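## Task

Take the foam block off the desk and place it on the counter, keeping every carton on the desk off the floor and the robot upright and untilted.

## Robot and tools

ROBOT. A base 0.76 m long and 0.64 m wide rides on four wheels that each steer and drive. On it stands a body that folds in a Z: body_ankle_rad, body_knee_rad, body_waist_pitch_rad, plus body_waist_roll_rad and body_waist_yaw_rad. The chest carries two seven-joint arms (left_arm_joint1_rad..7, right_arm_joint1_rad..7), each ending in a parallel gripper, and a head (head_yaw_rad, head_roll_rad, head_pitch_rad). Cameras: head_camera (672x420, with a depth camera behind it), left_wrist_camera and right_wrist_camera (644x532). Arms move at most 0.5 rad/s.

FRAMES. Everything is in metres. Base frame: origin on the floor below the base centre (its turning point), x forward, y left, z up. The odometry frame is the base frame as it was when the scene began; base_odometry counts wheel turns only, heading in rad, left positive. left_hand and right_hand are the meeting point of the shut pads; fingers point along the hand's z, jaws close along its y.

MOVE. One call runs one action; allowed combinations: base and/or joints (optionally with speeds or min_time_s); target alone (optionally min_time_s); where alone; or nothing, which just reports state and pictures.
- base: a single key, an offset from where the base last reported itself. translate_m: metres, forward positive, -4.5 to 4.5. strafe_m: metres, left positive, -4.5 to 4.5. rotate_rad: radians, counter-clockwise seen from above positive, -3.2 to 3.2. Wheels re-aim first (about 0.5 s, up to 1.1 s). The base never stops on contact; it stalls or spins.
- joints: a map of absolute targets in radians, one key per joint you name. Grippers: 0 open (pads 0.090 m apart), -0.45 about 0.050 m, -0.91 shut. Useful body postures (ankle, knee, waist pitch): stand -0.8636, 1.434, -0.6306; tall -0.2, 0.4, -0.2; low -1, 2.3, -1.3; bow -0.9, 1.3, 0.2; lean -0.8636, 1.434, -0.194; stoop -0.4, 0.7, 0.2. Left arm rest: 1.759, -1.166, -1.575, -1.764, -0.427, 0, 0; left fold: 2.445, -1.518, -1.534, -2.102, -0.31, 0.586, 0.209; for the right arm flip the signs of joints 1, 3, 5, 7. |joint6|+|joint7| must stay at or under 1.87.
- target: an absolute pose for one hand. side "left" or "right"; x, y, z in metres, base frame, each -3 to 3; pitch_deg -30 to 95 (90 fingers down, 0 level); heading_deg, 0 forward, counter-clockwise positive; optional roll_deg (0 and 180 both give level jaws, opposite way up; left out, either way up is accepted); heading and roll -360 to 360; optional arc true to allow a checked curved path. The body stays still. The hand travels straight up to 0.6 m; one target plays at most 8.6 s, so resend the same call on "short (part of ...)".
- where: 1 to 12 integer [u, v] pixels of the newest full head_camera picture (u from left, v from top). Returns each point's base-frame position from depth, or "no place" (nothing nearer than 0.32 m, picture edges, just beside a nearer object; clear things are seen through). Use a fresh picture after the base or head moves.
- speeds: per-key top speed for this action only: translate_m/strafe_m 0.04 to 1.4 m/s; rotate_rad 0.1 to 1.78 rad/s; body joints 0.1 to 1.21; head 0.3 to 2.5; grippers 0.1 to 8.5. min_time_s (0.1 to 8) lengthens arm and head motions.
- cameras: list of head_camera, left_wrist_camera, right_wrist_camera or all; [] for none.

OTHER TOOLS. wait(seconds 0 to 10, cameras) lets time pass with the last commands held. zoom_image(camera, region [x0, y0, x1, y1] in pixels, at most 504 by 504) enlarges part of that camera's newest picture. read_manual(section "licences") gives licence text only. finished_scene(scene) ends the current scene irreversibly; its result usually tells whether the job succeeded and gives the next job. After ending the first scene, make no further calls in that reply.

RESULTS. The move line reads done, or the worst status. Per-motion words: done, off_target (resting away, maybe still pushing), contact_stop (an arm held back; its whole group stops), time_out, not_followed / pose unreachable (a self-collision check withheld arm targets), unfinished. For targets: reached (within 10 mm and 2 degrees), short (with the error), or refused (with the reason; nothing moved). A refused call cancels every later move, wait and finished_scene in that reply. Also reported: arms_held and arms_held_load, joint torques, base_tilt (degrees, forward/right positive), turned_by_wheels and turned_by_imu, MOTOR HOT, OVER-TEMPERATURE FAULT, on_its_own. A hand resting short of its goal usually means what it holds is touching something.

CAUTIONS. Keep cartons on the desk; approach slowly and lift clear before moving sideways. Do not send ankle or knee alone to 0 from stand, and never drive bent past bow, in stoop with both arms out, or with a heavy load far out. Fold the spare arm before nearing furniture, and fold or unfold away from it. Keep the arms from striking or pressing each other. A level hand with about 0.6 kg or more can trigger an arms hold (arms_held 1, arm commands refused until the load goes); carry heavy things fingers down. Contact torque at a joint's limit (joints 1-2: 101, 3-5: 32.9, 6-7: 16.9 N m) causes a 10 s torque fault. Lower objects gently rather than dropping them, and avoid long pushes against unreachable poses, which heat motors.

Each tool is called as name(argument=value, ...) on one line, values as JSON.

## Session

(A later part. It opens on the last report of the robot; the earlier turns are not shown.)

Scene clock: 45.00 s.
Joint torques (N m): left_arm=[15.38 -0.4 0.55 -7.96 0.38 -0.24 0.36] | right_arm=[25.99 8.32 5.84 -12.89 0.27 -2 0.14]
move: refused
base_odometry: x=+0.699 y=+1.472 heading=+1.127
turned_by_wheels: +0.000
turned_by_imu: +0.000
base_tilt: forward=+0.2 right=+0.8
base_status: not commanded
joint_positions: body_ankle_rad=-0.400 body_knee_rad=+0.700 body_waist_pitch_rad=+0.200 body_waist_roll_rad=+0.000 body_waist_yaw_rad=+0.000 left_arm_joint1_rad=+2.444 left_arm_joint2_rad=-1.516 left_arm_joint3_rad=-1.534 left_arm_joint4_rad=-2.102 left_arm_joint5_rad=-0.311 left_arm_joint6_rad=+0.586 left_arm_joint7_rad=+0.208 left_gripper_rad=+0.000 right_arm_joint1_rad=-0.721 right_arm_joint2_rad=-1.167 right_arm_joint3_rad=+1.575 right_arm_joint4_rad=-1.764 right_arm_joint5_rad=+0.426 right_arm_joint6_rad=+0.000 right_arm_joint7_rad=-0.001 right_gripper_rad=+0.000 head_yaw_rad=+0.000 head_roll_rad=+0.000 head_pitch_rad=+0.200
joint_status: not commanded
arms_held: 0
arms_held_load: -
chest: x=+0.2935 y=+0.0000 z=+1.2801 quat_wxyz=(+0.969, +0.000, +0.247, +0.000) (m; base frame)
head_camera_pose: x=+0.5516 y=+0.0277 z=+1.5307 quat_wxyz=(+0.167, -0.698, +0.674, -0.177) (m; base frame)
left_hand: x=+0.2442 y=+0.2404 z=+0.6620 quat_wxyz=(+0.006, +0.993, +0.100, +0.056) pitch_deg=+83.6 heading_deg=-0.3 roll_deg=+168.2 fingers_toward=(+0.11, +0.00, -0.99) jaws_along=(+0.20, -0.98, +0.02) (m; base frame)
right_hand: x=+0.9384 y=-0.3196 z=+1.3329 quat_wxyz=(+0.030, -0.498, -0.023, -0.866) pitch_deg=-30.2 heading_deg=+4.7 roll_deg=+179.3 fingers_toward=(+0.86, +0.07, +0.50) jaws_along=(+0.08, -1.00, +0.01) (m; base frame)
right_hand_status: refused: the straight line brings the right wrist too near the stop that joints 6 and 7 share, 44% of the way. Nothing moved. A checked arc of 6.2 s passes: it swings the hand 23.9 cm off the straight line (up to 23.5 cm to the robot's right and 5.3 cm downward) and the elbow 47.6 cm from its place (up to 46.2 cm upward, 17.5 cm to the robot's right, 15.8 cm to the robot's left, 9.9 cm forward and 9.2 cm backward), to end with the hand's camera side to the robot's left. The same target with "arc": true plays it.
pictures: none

move(target={"side":"right","x":0.81,"y":-0.29,"z":1.16,"pitch_deg":85,"heading_deg":50,"roll_deg":0,"arc":true}, cameras=["head_camera","right_wrist_camera"])

Scene clock: 52.90 s.
Joint torques (N m): left_arm=[15.49 0.06 0.49 -8.05 0.33 -0.2 0.35] | right_arm=[31.92 1.29 -5.71 11.87 -0.16 -0.26 -0.48]
move: done
base_odometry: x=+0.699 y=+1.472 heading=+1.127
turned_by_wheels: +0.000
turned_by_imu: -0.001
base_tilt: forward=+0.2 right=+0.9
base_status: not commanded
joint_positions: body_ankle_rad=-0.400 body_knee_rad=+0.700 body_waist_pitch_rad=+0.200 body_waist_roll_rad=+0.000 body_waist_yaw_rad=+0.000 left_arm_joint1_rad=+2.444 left_arm_joint2_rad=-1.516 left_arm_joint3_rad=-1.534 left_arm_joint4_rad=-2.102 left_arm_joint5_rad=-0.311 left_arm_joint6_rad=+0.586 left_arm_joint7_rad=+0.208 left_gripper_rad=+0.000 right_arm_joint1_rad=-1.828 right_arm_joint2_rad=+1.761 right_arm_joint3_rad=+0.995 right_arm_joint4_rad=-1.076 right_arm_joint5_rad=-0.930 right_arm_joint6_rad=-0.293 right_arm_joint7_rad=-1.434 right_gripper_rad=+0.000 head_yaw_rad=+0.000 head_roll_rad=+0.000 head_pitch_rad=+0.200
joint_status: not commanded
arms_held: 0
arms_held_load: -
chest: x=+0.2935 y=+0.0000 z=+1.2801 quat_wxyz=(+0.969, +0.000, +0.247, +0.000) (m; base frame)
head_camera_pose: x=+0.5516 y=+0.0277 z=+1.5307 quat_wxyz=(+0.167, -0.698, +0.674, -0.177) (m; base frame)
left_hand: x=+0.2442 y=+0.2404 z=+0.6620 quat_wxyz=(+0.006, +0.993, +0.100, +0.056) pitch_deg=+83.6 heading_deg=-0.3 roll_deg=+168.3 fingers_toward=(+0.11, +0.00, -0.99) jaws_along=(+0.20, -0.98, +0.02) (m; base frame)
right_hand: x=+0.8106 y=-0.2902 z=+1.1606 quat_wxyz=(-0.041, +0.422, -0.905, -0.018) pitch_deg=+84.8 heading_deg=+50.0 roll_deg=+0.0 fingers_toward=(+0.06, +0.07, -1.00) jaws_along=(-0.77, +0.64, +0.00) (m; base frame)
right_hand_status: reached (checked arc, to end with the hand's camera side to the robot's left, planned for 6.2 s): 1 mm and 0.2 deg off.
pictures: head_camera, right_wrist_camera
camera_calibration:
head_camera: T_world_to_cam=[[0.0301046, -0.99932, 0.0213104, -0.0215973], [-0.8808, -0.036601, -0.472072, 1.20942], [0.47253, -0.0045587, -0.881303, 1.08851], [0, 0, 0, 1]] pos_world=[0.55155, 0.0276455, 1.5307]
right_wrist_camera: T_world_to_cam=[[0.77821, -0.627826, 0.0149455, -0.835292], [-0.569413, -0.695368, 0.438442, -0.242533], [-0.264873, -0.34971, -0.898635, 1.2944], [0, 0, 0, 1]] pos_world=[0.854784, -0.240402, 1.28202]

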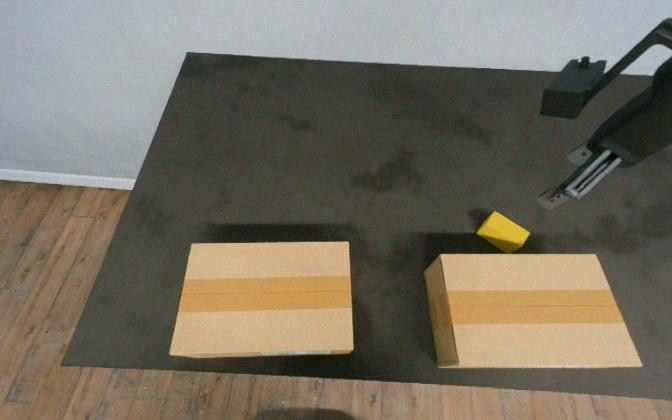

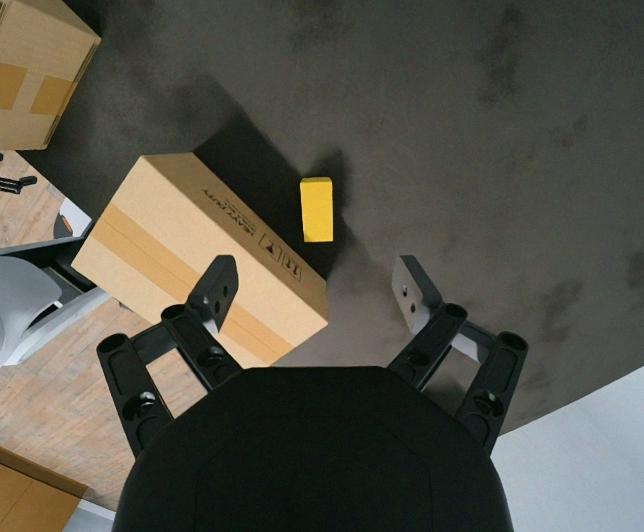

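move(joints={"right_gripper_rad": -0.25})

move(target={"side":"right","x":0.81,"y":-0.292,"z":0.986,"pitch_deg":87,"heading_deg":50,"roll_deg":0}, cameras=["right_wrist_camera","head_camera"])

Scene clock: 55.57 s.
Joint torques (N m): left_arm=[15.5 -0.32 0.52 -7.98 0.43 -0.26 0.31] | right_arm=[32.13 1.76 -5.46 11.7 -0.31 -0.23 -0.43]
move: done
base_odometry: x=+0.699 y=+1.472 heading=+1.127
turned_by_wheels: +0.000
turned_by_imu: +0.000
base_tilt: forward=+0.2 right=+1.0
base_status: not commanded
joint_positions: body_ankle_rad=-0.400 body_knee_rad=+0.700 body_waist_pitch_rad=+0.200 body_waist_roll_rad=+0.000 body_waist_yaw_rad=+0.000 left_arm_joint1_rad=+2.444 left_arm_joint2_rad=-1.516 left_arm_joint3_rad=-1.534 left_arm_joint4_rad=-2.102 left_arm_joint5_rad=-0.311 left_arm_joint6_rad=+0.586 left_arm_joint7_rad=+0.208 left_gripper_rad=+0.000 right_arm_joint1_rad=-1.828 right_arm_joint2_rad=+1.761 right_arm_joint3_rad=+0.995 right_arm_joint4_rad=-1.076 right_arm_joint5_rad=-0.930 right_arm_joint6_rad=-0.293 right_arm_joint7_rad=-1.434 right_gripper_rad=-0.249 head_yaw_rad=+0.000 head_roll_rad=+0.000 head_pitch_rad=+0.200
joint_status: all done
arms_held: 0
arms_held_load: -
chest: x=+0.2935 y=+0.0000 z=+1.2801 quat_wxyz=(+0.969, +0.000, +0.247, +0.000) (m; base frame)
head_camera_pose: x=+0.5516 y=+0.0277 z=+1.5307 quat_wxyz=(+0.167, -0.698, +0.674, -0.177) (m; base frame)
left_hand: x=+0.2442 y=+0.2404 z=+0.6620 quat_wxyz=(+0.006, +0.993, +0.100, +0.056) pitch_deg=+83.6 heading_deg=-0.3 roll_deg=+168.3 fingers_toward=(+0.11, +0.00, -0.99) jaws_along=(+0.20, -0.98, +0.02) (m; base frame)
right_hand: x=+0.8106 y=-0.2902 z=+1.1606 quat_wxyz=(-0.041, +0.422, -0.905, -0.018) pitch_deg=+84.8 heading_deg=+50.0 roll_deg=+0.0 fingers_toward=(+0.06, +0.07, -1.00) jaws_along=(-0.77, +0.64, +0.00) (m; base frame)
pictures: none

Scene clock: 57.20 s.
Joint torques (N m): left_arm=[15.32 -0.19 0.38 -7.89 0.4 -0.21 0.37] | right_arm=[34.85 -1.74 -5.88 10.55 0.42 0.22 0.27]
move: done
base_odometry: x=+0.699 y=+1.472 heading=+1.127
turned_by_wheels: +0.000
turned_by_imu: +0.000
base_tilt: forward=+0.2 right=+0.8
base_status: not commanded
joint_positions: body_ankle_rad=-0.400 body_knee_rad=+0.700 body_waist_pitch_rad=+0.200 body_waist_roll_rad=+0.000 body_waist_yaw_rad=+0.000 left_arm_joint1_rad=+2.444 left_arm_joint2_rad=-1.516 left_arm_joint3_rad=-1.534 left_arm_joint4_rad=-2.102 left_arm_joint5_rad=-0.311 left_arm_joint6_rad=+0.586 left_arm_joint7_rad=+0.208 left_gripper_rad=+0.000 right_arm_joint1_rad=-2.062 right_arm_joint2_rad=+1.778 right_arm_joint3_rad=+1.079 right_arm_joint4_rad=-1.243 right_arm_joint5_rad=-0.803 right_arm_joint6_rad=-0.205 right_arm_joint7_rad=-1.052 right_gripper_rad=-0.250 head_yaw_rad=+0.000 head_roll_rad=+0.000 head_pitch_rad=+0.200
joint_status: not commanded
arms_held: 0
arms_held_load: -
chest: x=+0.2935 y=+0.0000 z=+1.2801 quat_wxyz=(+0.969, +0.000, +0.247, +0.000) (m; base frame)
head_camera_pose: x=+0.5516 y=+0.0277 z=+1.5307 quat_wxyz=(+0.167, -0.698, +0.674, -0.177) (m; base frame)
left_hand: x=+0.2442 y=+0.2404 z=+0.6620 quat_wxyz=(+0.006, +0.993, +0.100, +0.056) pitch_deg=+83.6 heading_deg=-0.3 roll_deg=+168.3 fingers_toward=(+0.11, +0.00, -0.99) jaws_along=(+0.20, -0.98, +0.02) (m; base frame)
right_hand: x=+0.8092 y=-0.2915 z=+0.9858 quat_wxyz=(-0.022, +0.423, -0.906, -0.011) pitch_deg=+87.1 heading_deg=+50.1 roll_deg=+0.0 fingers_toward=(+0.03, +0.04, -1.00) jaws_along=(-0.77, +0.64, +0.00) (m; base frame)
right_hand_status: reached (straight line, to end with the hand's camera side to the robot's left, planned for 1.1 s): 1 mm and 0.2 deg off.
pictures: head_camera, right_wrist_camera
camera_calibration:
head_camera: T_world_to_cam=[[0.0301077, -0.999319, 0.021312, -0.0216015], [-0.8808, -0.0366045, -0.472072, 1.20942], [0.47253, -0.00455867, -0.881303, 1.08851], [0, 0, 0, 1]] pos_world=[0.55155, 0.0276455, 1.5307]
right_wrist_camera: T_world_to_cam=[[0.779446, -0.626359, 0.0117094, -0.829725], [-0.555736, -0.682693, 0.474434, -0.21049], [-0.289173, -0.376304, -0.880213, 1.13029], [0, 0, 0, 1]] pos_world=[0.856597, -0.238076, 1.10447]

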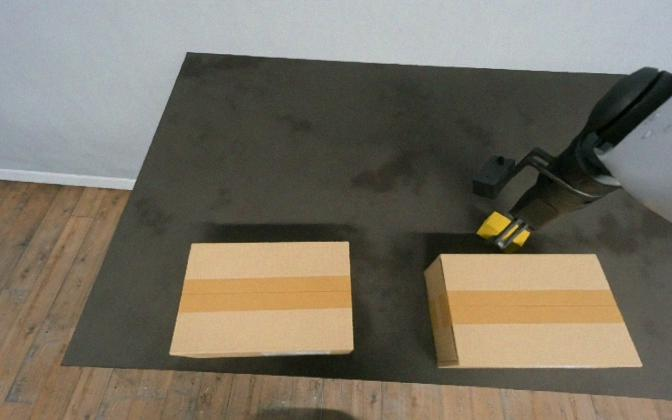

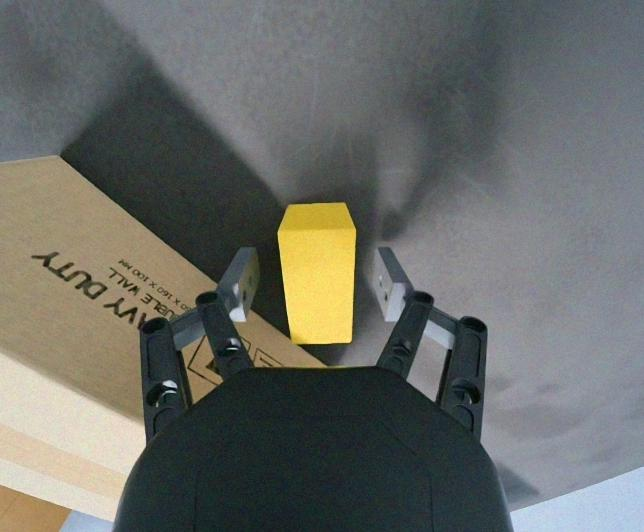

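move(joints={"right_gripper_rad": -0.75})

move(target={"side":"right","x":0.81,"y":-0.292,"z":1.16,"pitch_deg":85,"heading_deg":50,"roll_deg":0}, cameras=["right_wrist_camera"])

Scene clock: 60.93 s.
Joint torques (N m): left_arm=[15.23 -0.11 0.61 -7.88 0.43 -0.19 0.39] | right_arm=[34.39 -0.98 -6 10.34 0.51 0.2 0.36]
move: off_target
base_odometry: x=+0.699 y=+1.472 heading=+1.127
turned_by_wheels: +0.000
turned_by_imu: +0.000
base_tilt: forward=+0.3 right=+0.7
base_status: not commanded
joint_positions: body_ankle_rad=-0.400 body_knee_rad=+0.700 body_waist_pitch_rad=+0.200 body_waist_roll_rad=+0.000 body_waist_yaw_rad=+0.000 left_arm_joint1_rad=+2.444 left_arm_joint2_rad=-1.516 left_arm_joint3_rad=-1.534 left_arm_joint4_rad=-2.102 left_arm_joint5_rad=-0.311 left_arm_joint6_rad=+0.586 left_arm_joint7_rad=+0.208 left_gripper_rad=+0.000 right_arm_joint1_rad=-2.062 right_arm_joint2_rad=+1.778 right_arm_joint3_rad=+1.079 right_arm_joint4_rad=-1.243 right_arm_joint5_rad=-0.803 right_arm_joint6_rad=-0.205 right_arm_joint7_rad=-1.052 right_gripper_rad=-0.618 head_yaw_rad=+0.000 head_roll_rad=+0.000 head_pitch_rad=+0.200
joint_status: right_gripper_rad off_target (ended at -0.618, target -0.750)
arms_held: 0
arms_held_load: -
chest: x=+0.2935 y=+0.0000 z=+1.2801 quat_wxyz=(+0.969, +0.000, +0.247, +0.000) (m; base frame)
head_camera_pose: x=+0.5516 y=+0.0277 z=+1.5307 quat_wxyz=(+0.167, -0.698, +0.674, -0.177) (m; base frame)
left_hand: x=+0.2442 y=+0.2404 z=+0.6620 quat_wxyz=(+0.006, +0.993, +0.100, +0.056) pitch_deg=+83.6 heading_deg=-0.3 roll_deg=+168.3 fingers_toward=(+0.11, +0.00, -0.99) jaws_along=(+0.20, -0.98, +0.02) (m; base frame)
right_hand: x=+0.8095 y=-0.2915 z=+0.9861 quat_wxyz=(-0.023, +0.423, -0.906, -0.011) pitch_deg=+87.1 heading_deg=+50.1 roll_deg=+0.0 fingers_toward=(+0.03, +0.04, -1.00) jaws_along=(-0.77, +0.64, +0.00) (m; base frame)
pictures: none

Scene clock: 62.57 s.
Joint torques (N m): left_arm=[15.47 0.1 0.5 -7.9 0.45 -0.19 0.36] | right_arm=[33.73 0.09 -5.62 11.77 -0.1 -0.34 -0.52]
move: done
base_odometry: x=+0.699 y=+1.472 heading=+1.127
turned_by_wheels: +0.000
turned_by_imu: +0.000
base_tilt: forward=+0.2 right=+0.8
base_status: not commanded
joint_positions: body_ankle_rad=-0.400 body_knee_rad=+0.700 body_waist_pitch_rad=+0.200 body_waist_roll_rad=+0.000 body_waist_yaw_rad=+0.000 left_arm_joint1_rad=+2.444 left_arm_joint2_rad=-1.516 left_arm_joint3_rad=-1.534 left_arm_joint4_rad=-2.102 left_arm_joint5_rad=-0.311 left_arm_joint6_rad=+0.586 left_arm_joint7_rad=+0.208 left_gripper_rad=+0.000 right_arm_joint1_rad=-1.832 right_arm_joint2_rad=+1.761 right_arm_joint3_rad=+0.994 right_arm_joint4_rad=-1.075 right_arm_joint5_rad=-0.933 right_arm_joint6_rad=-0.290 right_arm_joint7_rad=-1.434 right_gripper_rad=-0.618 head_yaw_rad=+0.000 head_roll_rad=+0.000 head_pitch_rad=+0.200
joint_status: not commanded
arms_held: 0
arms_held_load: -
chest: x=+0.2935 y=+0.0000 z=+1.2801 quat_wxyz=(+0.969, +0.000, +0.247, +0.000) (m; base frame)
head_camera_pose: x=+0.5516 y=+0.0277 z=+1.5307 quat_wxyz=(+0.167, -0.698, +0.674, -0.177) (m; base frame)
left_hand: x=+0.2442 y=+0.2404 z=+0.6620 quat_wxyz=(+0.006, +0.993, +0.100, +0.056) pitch_deg=+83.6 heading_deg=-0.3 roll_deg=+168.3 fingers_toward=(+0.11, +0.00, -0.99) jaws_along=(+0.20, -0.98, +0.02) (m; base frame)
right_hand: x=+0.8102 y=-0.2912 z=+1.1590 quat_wxyz=(-0.039, +0.423, -0.905, -0.018) pitch_deg=+85.1 heading_deg=+50.1 roll_deg=+0.0 fingers_toward=(+0.06, +0.07, -1.00) jaws_along=(-0.77, +0.64, +0.00) (m; base frame)
right_hand_status: reached (straight line, to end with the hand's camera side to the robot's left, planned for 1.1 s): 1 mm and 0.2 deg off.
pictures: right_wrist_camera
camera_calibration:
right_wrist_camera: T_world_to_cam=[[0.779813, -0.625855, 0.0140502, -0.835229], [-0.566193, -0.695545, 0.442315, -0.249956], [-0.267053, -0.352878, -0.89675, 1.29111], [0, 0, 0, 1]] pos_world=[0.854594, -0.240982, 1.2801]

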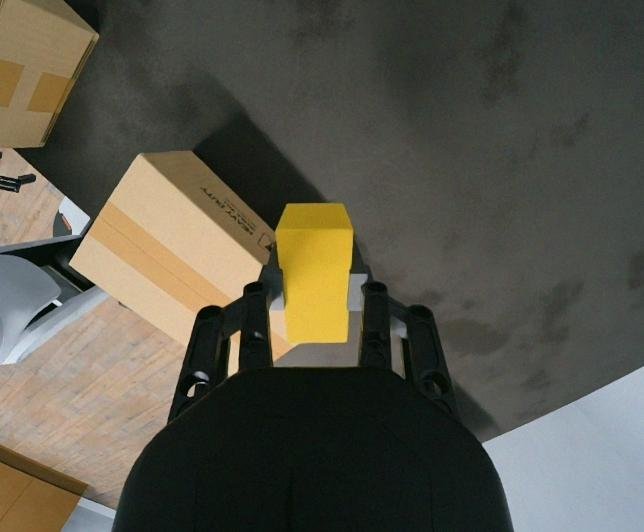

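move(base={"translate_m": -1.5}, speeds={"translate_m": 0.8})

move(base={"rotate_rad": -3.14}, joints={"head_pitch_rad": -0.45}, speeds={"rotate_rad": 1.2}, cameras=["head_camera"])

Scene clock: 68.77 s.
Joint torques (N m): left_arm=[14.79 -0.11 0.39 -8.38 0.31 -0.23 0.38] | right_arm=[32.95 -0.67 -5.17 11.56 -0.3 -0.31 -0.03]
move: done
base_odometry: x=+0.056 y=+0.117 heading=+1.124
turned_by_wheels: -0.003
turned_by_imu: -0.001
base_tilt: forward=+0.2 right=+0.9
base_status: done
joint_positions: body_ankle_rad=-0.400 body_knee_rad=+0.700 body_waist_pitch_rad=+0.200 body_waist_roll_rad=+0.000 body_waist_yaw_rad=+0.000 left_arm_joint1_rad=+2.445 left_arm_joint2_rad=-1.516 left_arm_joint3_rad=-1.534 left_arm_joint4_rad=-2.101 left_arm_joint5_rad=-0.311 left_arm_joint6_rad=+0.586 left_arm_joint7_rad=+0.208 left_gripper_rad=+0.000 right_arm_joint1_rad=-1.830 right_arm_joint2_rad=+1.761 right_arm_joint3_rad=+0.994 right_arm_joint4_rad=-1.075 right_arm_joint5_rad=-0.933 right_arm_joint6_rad=-0.291 right_arm_joint7_rad=-1.436 right_gripper_rad=-0.618 head_yaw_rad=+0.000 head_roll_rad=+0.000 head_pitch_rad=+0.200
joint_status: not commanded
arms_held: 0
arms_held_load: -
chest: x=+0.2933 y=+0.0000 z=+1.2802 quat_wxyz=(+0.969, +0.000, +0.247, +0.000) (m; base frame)
head_camera_pose: x=+0.5512 y=+0.0277 z=+1.5309 quat_wxyz=(+0.168, -0.698, +0.673, -0.177) (m; base frame)
left_hand: x=+0.2431 y=+0.2404 z=+0.6620 quat_wxyz=(+0.006, +0.993, +0.100, +0.055) pitch_deg=+83.7 heading_deg=-0.3 roll_deg=+168.3 fingers_toward=(+0.11, +0.00, -0.99) jaws_along=(+0.20, -0.98, +0.02) (m; base frame)
right_hand: x=+0.8098 y=-0.2913 z=+1.1600 quat_wxyz=(-0.040, +0.423, -0.905, -0.018) pitch_deg=+85.0 heading_deg=+50.1 roll_deg=+0.0 fingers_toward=(+0.06, +0.07, -1.00) jaws_along=(-0.77, +0.64, +0.00) (m; base frame)
pictures: none

Scene clock: 73.43 s.
Joint torques (N m): left_arm=[15.07 0.21 0.29 -7.98 0.3 -0.21 0.24] | right_arm=[32.38 1.19 -5.34 11.84 0.19 -0.21 -0.14]
move: done
base_odometry: x=+0.057 y=+0.117 heading=-2.016
turned_by_wheels: -3.140
turned_by_imu: -3.120
base_tilt: forward=+0.3 right=+0.8
base_status: done
joint_positions: body_ankle_rad=-0.400 body_knee_rad=+0.700 body_waist_pitch_rad=+0.200 body_waist_roll_rad=+0.000 body_waist_yaw_rad=+0.000 left_arm_joint1_rad=+2.445 left_arm_joint2_rad=-1.517 left_arm_joint3_rad=-1.534 left_arm_joint4_rad=-2.102 left_arm_joint5_rad=-0.311 left_arm_joint6_rad=+0.586 left_arm_joint7_rad=+0.208 left_gripper_rad=+0.000 right_arm_joint1_rad=-1.832 right_arm_joint2_rad=+1.758 right_arm_joint3_rad=+0.994 right_arm_joint4_rad=-1.075 right_arm_joint5_rad=-0.934 right_arm_joint6_rad=-0.291 right_arm_joint7_rad=-1.436 right_gripper_rad=-0.618 head_yaw_rad=+0.000 head_roll_rad=+0.000 head_pitch_rad=-0.450
joint_status: all done
arms_held: 0
arms_held_load: -
chest: x=+0.2936 y=-0.0001 z=+1.2801 quat_wxyz=(+0.969, +0.000, +0.248, +0.000) (m; base frame)
head_camera_pose: x=+0.5104 y=+0.0275 z=+1.6134 quat_wxyz=(+0.374, -0.605, +0.585, -0.391) (m; base frame)
left_hand: x=+0.2440 y=+0.2401 z=+0.6620 quat_wxyz=(+0.006, +0.993, +0.100, +0.055) pitch_deg=+83.6 heading_deg=-0.2 roll_deg=+168.3 fingers_toward=(+0.11, +0.00, -0.99) jaws_along=(+0.20, -0.98, +0.02) (m; base frame)
right_hand: x=+0.8097 y=-0.2926 z=+1.1590 quat_wxyz=(-0.039, +0.422, -0.906, -0.019) pitch_deg=+85.0 heading_deg=+50.0 roll_deg=+0.0 fingers_toward=(+0.05, +0.07, -1.00) jaws_along=(-0.77, +0.64, +0.00) (m; base frame)
pictures: head_camera
camera_calibration:
head_camera: T_world_to_cam=[[0.010715, -0.999325, 0.0351303, -0.0346231], [-0.415563, -0.036405, -0.908836, 1.67947], [0.909501, -0.00486068, -0.415672, 0.206584], [0, 0, 0, 1]] pos_world=[0.510407, 0.0275455, 1.61345]

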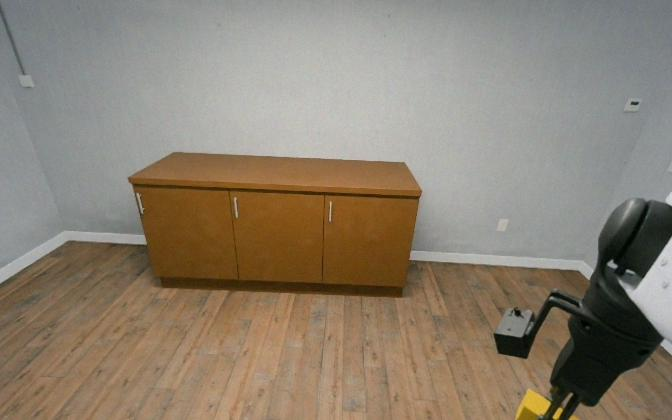

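move(where=[[132, 180], [418, 189], [280, 182], [400, 184], [404, 168], [280, 162]])

Scene clock: 74.20 s.
Joint torques (N m): left_arm=[15.21 0.23 0.27 -8.1 0.19 -0.21 0.21] | right_arm=[33.86 1.87 -5.22 11.65 0.06 -0.25 -0.24]
base_odometry: x=+0.057 y=+0.117 heading=-2.016
turned_by_wheels: +0.000
turned_by_imu: +0.000
base_tilt: forward=+0.2 right=+0.8
where, head_camera: pixel (132, 180): x +2.330, y +1.247, z +0.928; pixel (418, 189): x +2.340, y -0.477, z +0.934; pixel (280, 182): x +2.352, y +0.361, z +0.942; pixel (400, 184): x +2.394, y -0.376, z +0.942; pixel (404, 168): x +2.752, y -0.467, z +0.938; pixel (280, 162): x +2.766, y +0.430, z +0.944. By the robot's depth camera.
base_status: done
joint_positions: body_ankle_rad=-0.400 body_knee_rad=+0.700 body_waist_pitch_rad=+0.200 body_waist_roll_rad=+0.000 body_waist_yaw_rad=+0.000 left_arm_joint1_rad=+2.445 left_arm_joint2_rad=-1.517 left_arm_joint3_rad=-1.534 left_arm_joint4_rad=-2.102 left_arm_joint5_rad=-0.311 left_arm_joint6_rad=+0.586 left_arm_joint7_rad=+0.208 left_gripper_rad=+0.000 right_arm_joint1_rad=-1.832 right_arm_joint2_rad=+1.758 right_arm_joint3_rad=+0.994 right_arm_joint4_rad=-1.075 right_arm_joint5_rad=-0.934 right_arm_joint6_rad=-0.291 right_arm_joint7_rad=-1.436 right_gripper_rad=-0.618 head_yaw_rad=+0.000 head_roll_rad=+0.000 head_pitch_rad=-0.450
joint_status: all done
arms_held: 0
arms_held_load: -
chest: x=+0.2936 y=-0.0001 z=+1.2801 quat_wxyz=(+0.969, +0.000, +0.248, +0.000) (m; base frame)
head_camera_pose: x=+0.5104 y=+0.0275 z=+1.6134 quat_wxyz=(+0.374, -0.605, +0.585, -0.391) (m; base frame)
left_hand: x=+0.2440 y=+0.2401 z=+0.6620 quat_wxyz=(+0.006, +0.993, +0.100, +0.055) pitch_deg=+83.6 heading_deg=-0.2 roll_deg=+168.3 fingers_toward=(+0.11, +0.00, -0.99) jaws_along=(+0.20, -0.98, +0.02) (m; base frame)
right_hand: x=+0.8097 y=-0.2926 z=+1.1590 quat_wxyz=(-0.039, +0.422, -0.906, -0.019) pitch_deg=+85.0 heading_deg=+50.0 roll_deg=+0.0 fingers_toward=(+0.05, +0.07, -1.00) jaws_along=(-0.77, +0.64, +0.00) (m; base frame)
pictures: none

move(base={"translate_m": 1.7}, joints={"head_pitch_rad": 0.2}, speeds={"translate_m": 0.7}, cameras=["head_camera"])

move(where=[[480, 200], [420, 200], [340, 200], [420, 150]])

Scene clock: 80.73 s.
Joint torques (N m): left_arm=[16.02 0.53 0.4 -7.83 0.42 -0.16 0.2] | right_arm=[33.42 1.05 -5.29 11.61 -0.05 -0.35 -0.04]
move: done
base_odometry: x=-0.669 y=-1.421 heading=-2.012
turned_by_wheels: +0.004
turned_by_imu: +0.000
base_tilt: forward=+0.2 right=+0.8
base_status: done
joint_positions: body_ankle_rad=-0.400 body_knee_rad=+0.700 body_waist_pitch_rad=+0.200 body_waist_roll_rad=+0.000 body_waist_yaw_rad=+0.000 left_arm_joint1_rad=+2.444 left_arm_joint2_rad=-1.517 left_arm_joint3_rad=-1.534 left_arm_joint4_rad=-2.102 left_arm_joint5_rad=-0.311 left_arm_joint6_rad=+0.586 left_arm_joint7_rad=+0.208 left_gripper_rad=+0.000 right_arm_joint1_rad=-1.831 right_arm_joint2_rad=+1.758 right_arm_joint3_rad=+0.994 right_arm_joint4_rad=-1.075 right_arm_joint5_rad=-0.934 right_arm_joint6_rad=-0.291 right_arm_joint7_rad=-1.436 right_gripper_rad=-0.618 head_yaw_rad=+0.000 head_roll_rad=+0.000 head_pitch_rad=+0.200
joint_status: all done
arms_held: 0
arms_held_load: -
chest: x=+0.2936 y=+0.0000 z=+1.2800 quat_wxyz=(+0.969, +0.000, +0.248, +0.000) (m; base frame)
head_camera_pose: x=+0.5517 y=+0.0276 z=+1.5307 quat_wxyz=(+0.167, -0.698, +0.674, -0.177) (m; base frame)
left_hand: x=+0.2447 y=+0.2401 z=+0.6620 quat_wxyz=(+0.006, +0.993, +0.100, +0.056) pitch_deg=+83.6 heading_deg=-0.2 roll_deg=+168.3 fingers_toward=(+0.11, +0.00, -0.99) jaws_along=(+0.20, -0.98, +0.02) (m; base frame)
right_hand: x=+0.8098 y=-0.2924 z=+1.1590 quat_wxyz=(-0.039, +0.422, -0.906, -0.019) pitch_deg=+85.0 heading_deg=+50.0 roll_deg=+0.0 fingers_toward=(+0.05, +0.07, -1.00) jaws_along=(-0.77, +0.64, +0.00) (m; base frame)
pictures: head_camera
camera_calibration:
head_camera: T_world_to_cam=[[0.0298872, -0.999326, 0.0213002, -0.0215673], [-0.880913, -0.0364036, -0.471876, 1.20935], [0.472333, -0.00466054, -0.881408, 1.08869], [0, 0, 0, 1]] pos_world=[0.551749, 0.0275456, 1.5307]

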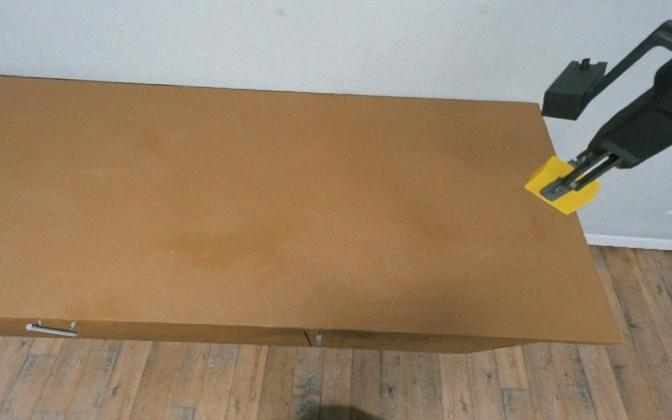

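Scene clock: 80.73 s.
Joint torques (N m): left_arm=[16.02 0.53 0.4 -7.83 0.42 -0.16 0.2] | right_arm=[33.42 1.05 -5.29 11.61 -0.05 -0.35 -0.04]
base_odometry: x=-0.669 y=-1.421 heading=-2.012
turned_by_wheels: +0.000
turned_by_imu: +0.000
base_tilt: forward=+0.2 right=+0.8
where, head_camera: pixel (480, 200): x +0.919, y -0.297, z +0.914; pixel (420, 200): x +0.912, y -0.162, z +0.917; pixel (340, 200): x +0.905, y +0.015, z +0.916; pixel (420, 150): x +1.051, y -0.175, z +0.918. By the robot's depth camera.
base_status: done
joint_positions: body_ankle_rad=-0.400 body_knee_rad=+0.700 body_waist_pitch_rad=+0.200 body_waist_roll_rad=+0.000 body_waist_yaw_rad=+0.000 left_arm_joint1_rad=+2.444 left_arm_joint2_rad=-1.517 left_arm_joint3_rad=-1.534 left_arm_joint4_rad=-2.102 left_arm_joint5_rad=-0.311 left_arm_joint6_rad=+0.586 left_arm_joint7_rad=+0.208 left_gripper_rad=+0.000 right_arm_joint1_rad=-1.831 right_arm_joint2_rad=+1.758 right_arm_joint3_rad=+0.994 right_arm_joint4_rad=-1.075 right_arm_joint5_rad=-0.934 right_arm_joint6_rad=-0.291 right_arm_joint7_rad=-1.436 right_gripper_rad=-0.618 head_yaw_rad=+0.000 head_roll_rad=+0.000 head_pitch_rad=+0.200
joint_status: all done
arms_held: 0
arms_held_load: -
chest: x=+0.2936 y=+0.0000 z=+1.2800 quat_wxyz=(+0.969, +0.000, +0.248, +0.000) (m; base frame)
head_camera_pose: x=+0.5517 y=+0.0276 z=+1.5307 quat_wxyz=(+0.167, -0.698, +0.674, -0.177) (m; base frame)
left_hand: x=+0.2447 y=+0.2401 z=+0.6620 quat_wxyz=(+0.006, +0.993, +0.100, +0.056) pitch_deg=+83.6 heading_deg=-0.2 roll_deg=+168.3 fingers_toward=(+0.11, +0.00, -0.99) jaws_along=(+0.20, -0.98, +0.02) (m; base frame)
right_hand: x=+0.8098 y=-0.2924 z=+1.1590 quat_wxyz=(-0.039, +0.422, -0.906, -0.019) pitch_deg=+85.0 heading_deg=+50.0 roll_deg=+0.0 fingers_toward=(+0.05, +0.07, -1.00) jaws_along=(-0.77, +0.64, +0.00) (m; base frame)
pictures: none

move(target={"side":"right","x":0.81,"y":-0.24,"z":0.96,"pitch_deg":87,"heading_deg":50,"roll_deg":0})

move(target={"side":"right","x":0.81,"y":-0.24,"z":0.946,"pitch_deg":87,"heading_deg":50,"roll_deg":0}, min_time_s=1, cameras=["head_camera","right_wrist_camera"])

zoom_image(camera="head_camera", region=[430, 170, 630, 300])

Scene clock: 83.90 s.
Joint torques (N m): left_arm=[15.57 -0.04 0.54 -7.77 0.18 -0.17 0.24] | right_arm=[34.64 -0.08 -5.89 9.86 0.35 -0.32 0.25]
move: done
base_odometry: x=-0.669 y=-1.421 heading=-2.012
turned_by_wheels: +0.000
turned_by_imu: +0.000
base_tilt: forward=+0.3 right=+0.9
base_status: not commanded
joint_positions: body_ankle_rad=-0.400 body_knee_rad=+0.700 body_waist_pitch_rad=+0.200 body_waist_roll_rad=+0.000 body_waist_yaw_rad=+0.000 left_arm_joint1_rad=+2.444 left_arm_joint2_rad=-1.517 left_arm_joint3_rad=-1.534 left_arm_joint4_rad=-2.102 left_arm_joint5_rad=-0.311 left_arm_joint6_rad=+0.586 left_arm_joint7_rad=+0.208 left_gripper_rad=+0.000 right_arm_joint1_rad=-2.090 right_arm_joint2_rad=+1.865 right_arm_joint3_rad=+1.139 right_arm_joint4_rad=-1.262 right_arm_joint5_rad=-0.719 right_arm_joint6_rad=-0.264 right_arm_joint7_rad=-0.981 right_gripper_rad=-0.618 head_yaw_rad=+0.000 head_roll_rad=+0.000 head_pitch_rad=+0.200
joint_status: not commanded
arms_held: 0
arms_held_load: -
chest: x=+0.2936 y=+0.0000 z=+1.2800 quat_wxyz=(+0.969, +0.000, +0.248, +0.000) (m; base frame)
head_camera_pose: x=+0.5517 y=+0.0276 z=+1.5307 quat_wxyz=(+0.167, -0.698, +0.674, -0.177) (m; base frame)
left_hand: x=+0.2447 y=+0.2401 z=+0.6620 quat_wxyz=(+0.006, +0.993, +0.100, +0.056) pitch_deg=+83.6 heading_deg=-0.2 roll_deg=+168.3 fingers_toward=(+0.11, +0.00, -0.99) jaws_along=(+0.20, -0.98, +0.02) (m; base frame)
right_hand: x=+0.8094 y=-0.2403 z=+0.9598 quat_wxyz=(-0.023, +0.422, -0.906, -0.012) pitch_deg=+87.0 heading_deg=+50.0 roll_deg=+0.0 fingers_toward=(+0.03, +0.04, -1.00) jaws_along=(-0.77, +0.64, +0.00) (m; base frame)
right_hand_status: reached (straight line, to end with the hand's camera side to the robot's left, planned for 1.3 s): 1 mm and 0.1 deg off.
pictures: none

Scene clock: 85.40 s.
Joint torques (N m): left_arm=[15.89 0.66 0.41 -7.86 0.18 -0.25 0.21] | right_arm=[34.42 -3.05 -5.64 9.9 0.27 0.12 0.24]
move: done
base_odometry: x=-0.669 y=-1.421 heading=-2.012
turned_by_wheels: +0.000
turned_by_imu: +0.000
base_tilt: forward=+0.3 right=+0.8
base_status: not commanded
joint_positions: body_ankle_rad=-0.400 body_knee_rad=+0.700 body_waist_pitch_rad=+0.200 body_waist_roll_rad=+0.000 body_waist_yaw_rad=+0.000 left_arm_joint1_rad=+2.444 left_arm_joint2_rad=-1.517 left_arm_joint3_rad=-1.534 left_arm_joint4_rad=-2.102 left_arm_joint5_rad=-0.311 left_arm_joint6_rad=+0.586 left_arm_joint7_rad=+0.208 left_gripper_rad=+0.000 right_arm_joint1_rad=-2.116 right_arm_joint2_rad=+1.864 right_arm_joint3_rad=+1.143 right_arm_joint4_rad=-1.258 right_arm_joint5_rad=-0.709 right_arm_joint6_rad=-0.259 right_arm_joint7_rad=-0.955 right_gripper_rad=-0.618 head_yaw_rad=+0.000 head_roll_rad=+0.000 head_pitch_rad=+0.200
joint_status: not commanded
arms_held: 0
arms_held_load: -
chest: x=+0.2936 y=+0.0000 z=+1.2800 quat_wxyz=(+0.969, +0.000, +0.248, +0.000) (m; base frame)
head_camera_pose: x=+0.5517 y=+0.0276 z=+1.5307 quat_wxyz=(+0.167, -0.698, +0.674, -0.177) (m; base frame)
left_hand: x=+0.2447 y=+0.2401 z=+0.6620 quat_wxyz=(+0.006, +0.993, +0.100, +0.056) pitch_deg=+83.6 heading_deg=-0.2 roll_deg=+168.3 fingers_toward=(+0.11, +0.00, -0.99) jaws_along=(+0.20, -0.98, +0.02) (m; base frame)
right_hand: x=+0.8098 y=-0.2397 z=+0.9468 quat_wxyz=(-0.023, +0.423, -0.906, -0.010) pitch_deg=+87.1 heading_deg=+50.1 roll_deg=+0.0 fingers_toward=(+0.03, +0.04, -1.00) jaws_along=(-0.77, +0.64, +0.00) (m; base frame)
right_hand_status: reached (straight line, to end with the hand's camera side to the robot's left, planned for 1.0 s): 1 mm and 0.1 deg off.
pictures: head_camera, right_wrist_camera
camera_calibration:
head_camera: T_world_to_cam=[[0.0298858, -0.999326, 0.0213028, -0.0215706], [-0.880871, -0.036404, -0.471954, 1.20944], [0.472411, -0.00466032, -0.881366, 1.08858], [0, 0, 0, 1]] pos_world=[0.551749, 0.0275456, 1.5307]
right_wrist_camera: T_world_to_cam=[[0.779493, -0.626265, 0.0135274, -0.799086], [-0.556602, -0.682555, 0.473616, -0.154767], [-0.287376, -0.376709, -0.880628, 1.1144], [0, 0, 0, 1]] pos_world=[0.856989, -0.186273, 1.06548]

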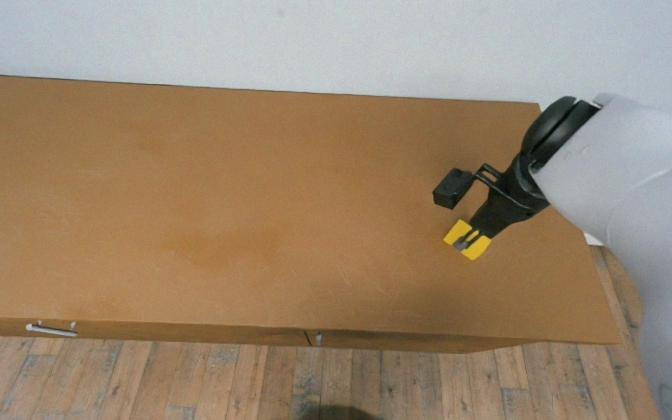

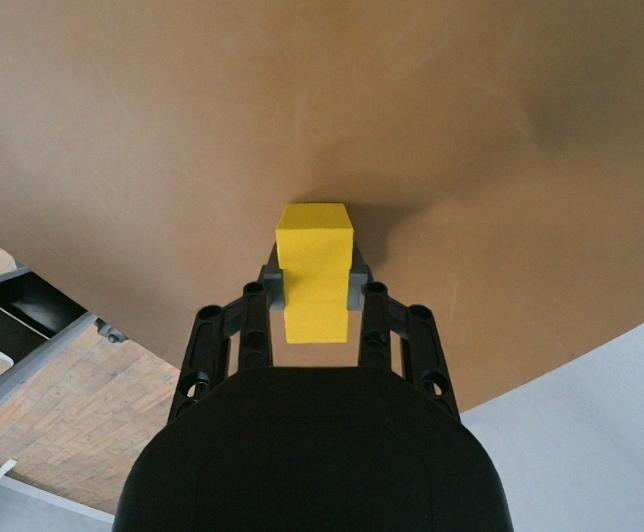

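Scaled by 2.520.

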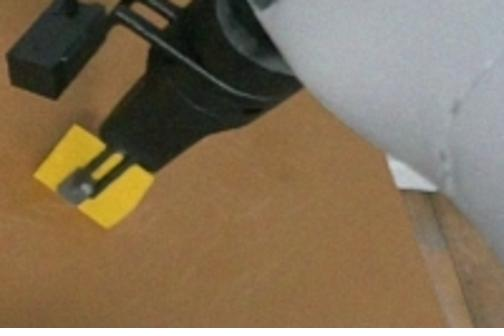

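move(target={"side":"right","x":0.81,"y":-0.24,"z":0.942,"pitch_deg":87,"heading_deg":50,"roll_deg":0}, min_time_s=0.6)

move(joints={"right_gripper_rad": -0.3}, speeds={"right_gripper_rad": 0.6})

move(target={"side":"right","x":0.81,"y":-0.24,"z":1.06,"pitch_deg":87,"heading_deg":50,"roll_deg":0}, cameras=["head_camera","right_wrist_camera"])

Scene clock: 88.03 s.
Joint torques (N m): left_arm=[15.73 0.64 0.42 -7.77 0.35 -0.22 0.27] | right_arm=[30.73 -2.33 -5.35 9.95 0.56 0.54 1.24]
move: done
base_odometry: x=-0.669 y=-1.421 heading=-2.012
turned_by_wheels: +0.000
turned_by_imu: +0.000
base_tilt: forward=+0.2 right=+0.8
base_status: not commanded
joint_positions: body_ankle_rad=-0.400 body_knee_rad=+0.700 body_waist_pitch_rad=+0.200 body_waist_roll_rad=+0.000 body_waist_yaw_rad=+0.000 left_arm_joint1_rad=+2.444 left_arm_joint2_rad=-1.517 left_arm_joint3_rad=-1.534 left_arm_joint4_rad=-2.102 left_arm_joint5_rad=-0.311 left_arm_joint6_rad=+0.586 left_arm_joint7_rad=+0.208 left_gripper_rad=+0.000 right_arm_joint1_rad=-2.118 right_arm_joint2_rad=+1.863 right_arm_joint3_rad=+1.143 right_arm_joint4_rad=-1.256 right_arm_joint5_rad=-0.707 right_arm_joint6_rad=-0.258 right_arm_joint7_rad=-0.952 right_gripper_rad=-0.617 head_yaw_rad=+0.000 head_roll_rad=+0.000 head_pitch_rad=+0.200
joint_status: not commanded
arms_held: 0
arms_held_load: -
chest: x=+0.2936 y=+0.0000 z=+1.2800 quat_wxyz=(+0.969, +0.000, +0.248, +0.000) (m; base frame)
head_camera_pose: x=+0.5517 y=+0.0276 z=+1.5307 quat_wxyz=(+0.167, -0.698, +0.674, -0.177) (m; base frame)
left_hand: x=+0.2447 y=+0.2401 z=+0.6620 quat_wxyz=(+0.006, +0.993, +0.100, +0.056) pitch_deg=+83.6 heading_deg=-0.2 roll_deg=+168.3 fingers_toward=(+0.11, +0.00, -0.99) jaws_along=(+0.20, -0.98, +0.02) (m; base frame)
right_hand: x=+0.8106 y=-0.2397 z=+0.9458 quat_wxyz=(-0.024, +0.423, -0.906, -0.010) pitch_deg=+87.0 heading_deg=+50.0 roll_deg=+0.0 fingers_toward=(+0.04, +0.04, -1.00) jaws_along=(-0.77, +0.64, +0.00) (m; base frame)
right_hand_status: reached (straight line, to end with the hand's camera side to the robot's left, planned for 0.6 s): 4 mm and 0.1 deg off.
pictures: none

Scene clock: 89.13 s.
Joint torques (N m): left_arm=[15.53 0.32 0.44 -7.72 0.29 -0.24 0.25] | right_arm=[34.33 -2.15 -5.75 9.74 0.46 0.16 0.4]
move: done
base_odometry: x=-0.669 y=-1.421 heading=-2.012
turned_by_wheels: +0.000
turned_by_imu: +0.000
base_tilt: forward=+0.2 right=+0.8
base_status: not commanded
joint_positions: body_ankle_rad=-0.400 body_knee_rad=+0.700 body_waist_pitch_rad=+0.200 body_waist_roll_rad=+0.000 body_waist_yaw_rad=+0.000 left_arm_joint1_rad=+2.444 left_arm_joint2_rad=-1.517 left_arm_joint3_rad=-1.534 left_arm_joint4_rad=-2.102 left_arm_joint5_rad=-0.311 left_arm_joint6_rad=+0.586 left_arm_joint7_rad=+0.208 left_gripper_rad=+0.000 right_arm_joint1_rad=-2.125 right_arm_joint2_rad=+1.863 right_arm_joint3_rad=+1.144 right_arm_joint4_rad=-1.256 right_arm_joint5_rad=-0.706 right_arm_joint6_rad=-0.257 right_arm_joint7_rad=-0.948 right_gripper_rad=-0.301 head_yaw_rad=+0.000 head_roll_rad=+0.000 head_pitch_rad=+0.200
joint_status: all done
arms_held: 0
arms_held_load: -
chest: x=+0.2936 y=+0.0000 z=+1.2800 quat_wxyz=(+0.969, +0.000, +0.248, +0.000) (m; base frame)
head_camera_pose: x=+0.5517 y=+0.0276 z=+1.5307 quat_wxyz=(+0.167, -0.698, +0.674, -0.177) (m; base frame)
left_hand: x=+0.2447 y=+0.2401 z=+0.6620 quat_wxyz=(+0.006, +0.993, +0.100, +0.056) pitch_deg=+83.6 heading_deg=-0.2 roll_deg=+168.3 fingers_toward=(+0.11, +0.00, -0.99) jaws_along=(+0.20, -0.98, +0.02) (m; base frame)
right_hand: x=+0.8098 y=-0.2396 z=+0.9427 quat_wxyz=(-0.023, +0.423, -0.906, -0.010) pitch_deg=+87.1 heading_deg=+50.1 roll_deg=+0.0 fingers_toward=(+0.03, +0.04, -1.00) jaws_along=(-0.77, +0.64, +0.00) (m; base frame)
pictures: none

Scene clock: 90.47 s.
Joint torques (N m): left_arm=[15.84 0.24 0.4 -7.78 0.31 -0.2 0.23] | right_arm=[34.7 -0.52 -6.42 10.84 -0.32 -0.36 -0.35]
move: done
base_odometry: x=-0.669 y=-1.421 heading=-2.012
turned_by_wheels: +0.000
turned_by_imu: +0.000
base_tilt: forward=+0.2 right=+0.8
base_status: not commanded
joint_positions: body_ankle_rad=-0.400 body_knee_rad=+0.700 body_waist_pitch_rad=+0.200 body_waist_roll_rad=+0.000 body_waist_yaw_rad=+0.000 left_arm_joint1_rad=+2.444 left_arm_joint2_rad=-1.517 left_arm_joint3_rad=-1.534 left_arm_joint4_rad=-2.102 left_arm_joint5_rad=-0.311 left_arm_joint6_rad=+0.586 left_arm_joint7_rad=+0.208 left_gripper_rad=+0.000 right_arm_joint1_rad=-1.924 right_arm_joint2_rad=+1.878 right_arm_joint3_rad=+1.099 right_arm_joint4_rad=-1.226 right_arm_joint5_rad=-0.805 right_arm_joint6_rad=-0.327 right_arm_joint7_rad=-1.191 right_gripper_rad=-0.300 head_yaw_rad=+0.000 head_roll_rad=+0.000 head_pitch_rad=+0.200
joint_status: not commanded
arms_held: 0
arms_held_load: -
chest: x=+0.2936 y=+0.0000 z=+1.2800 quat_wxyz=(+0.969, +0.000, +0.248, +0.000) (m; base frame)
head_camera_pose: x=+0.5517 y=+0.0276 z=+1.5307 quat_wxyz=(+0.167, -0.698, +0.674, -0.177) (m; base frame)
left_hand: x=+0.2447 y=+0.2401 z=+0.6620 quat_wxyz=(+0.006, +0.993, +0.100, +0.056) pitch_deg=+83.6 heading_deg=-0.2 roll_deg=+168.3 fingers_toward=(+0.11, +0.00, -0.99) jaws_along=(+0.20, -0.98, +0.02) (m; base frame)
right_hand: x=+0.8099 y=-0.2403 z=+1.0589 quat_wxyz=(-0.024, +0.422, -0.906, -0.012) pitch_deg=+86.9 heading_deg=+49.9 roll_deg=+0.0 fingers_toward=(+0.03, +0.04, -1.00) jaws_along=(-0.77, +0.64, +0.00) (m; base frame)
right_hand_status: reached (straight line, to end with the hand's camera side to the robot's left, planned for 0.8 s): 1 mm and 0.1 deg off.
pictures: head_camera, right_wrist_camera
camera_calibration:
head_camera: T_world_to_cam=[[0.0298858, -0.999326, 0.0213028, -0.0215706], [-0.880871, -0.036404, -0.471954, 1.20944], [0.472411, -0.00466032, -0.881366, 1.08858], [0, 0, 0, 1]] pos_world=[0.551749, 0.0275456, 1.5307]
right_wrist_camera: T_world_to_cam=[[0.777992, -0.628172, 0.0113116, -0.798007], [-0.558232, -0.682886, 0.471216, -0.204392], [-0.28828, -0.372916, -0.881946, 1.216], [0, 0, 0, 1]] pos_world=[0.857293, -0.187396, 1.17778]

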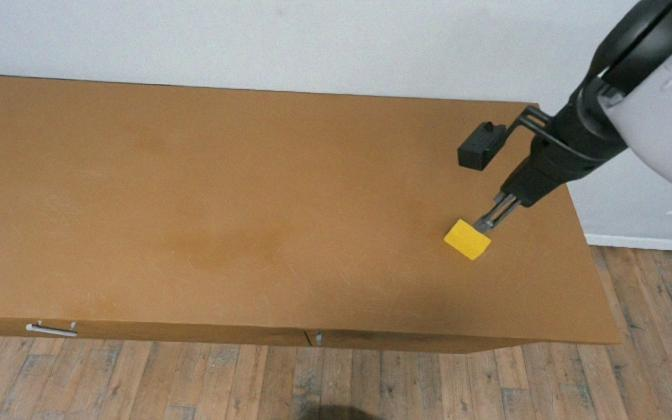

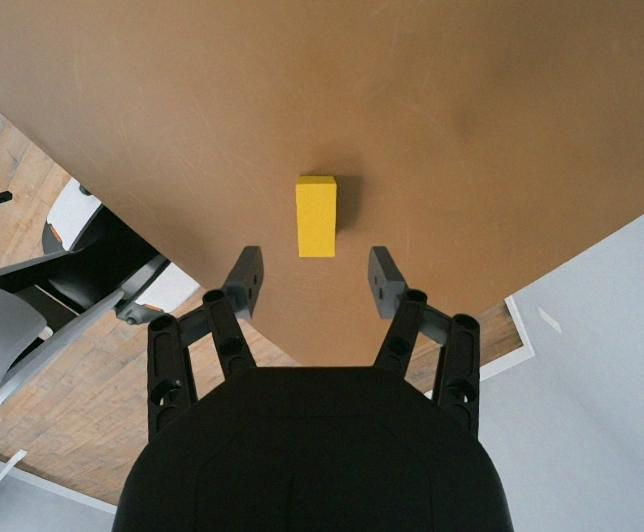

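finished_scene(scene=2)

The scene is finished: the task was done.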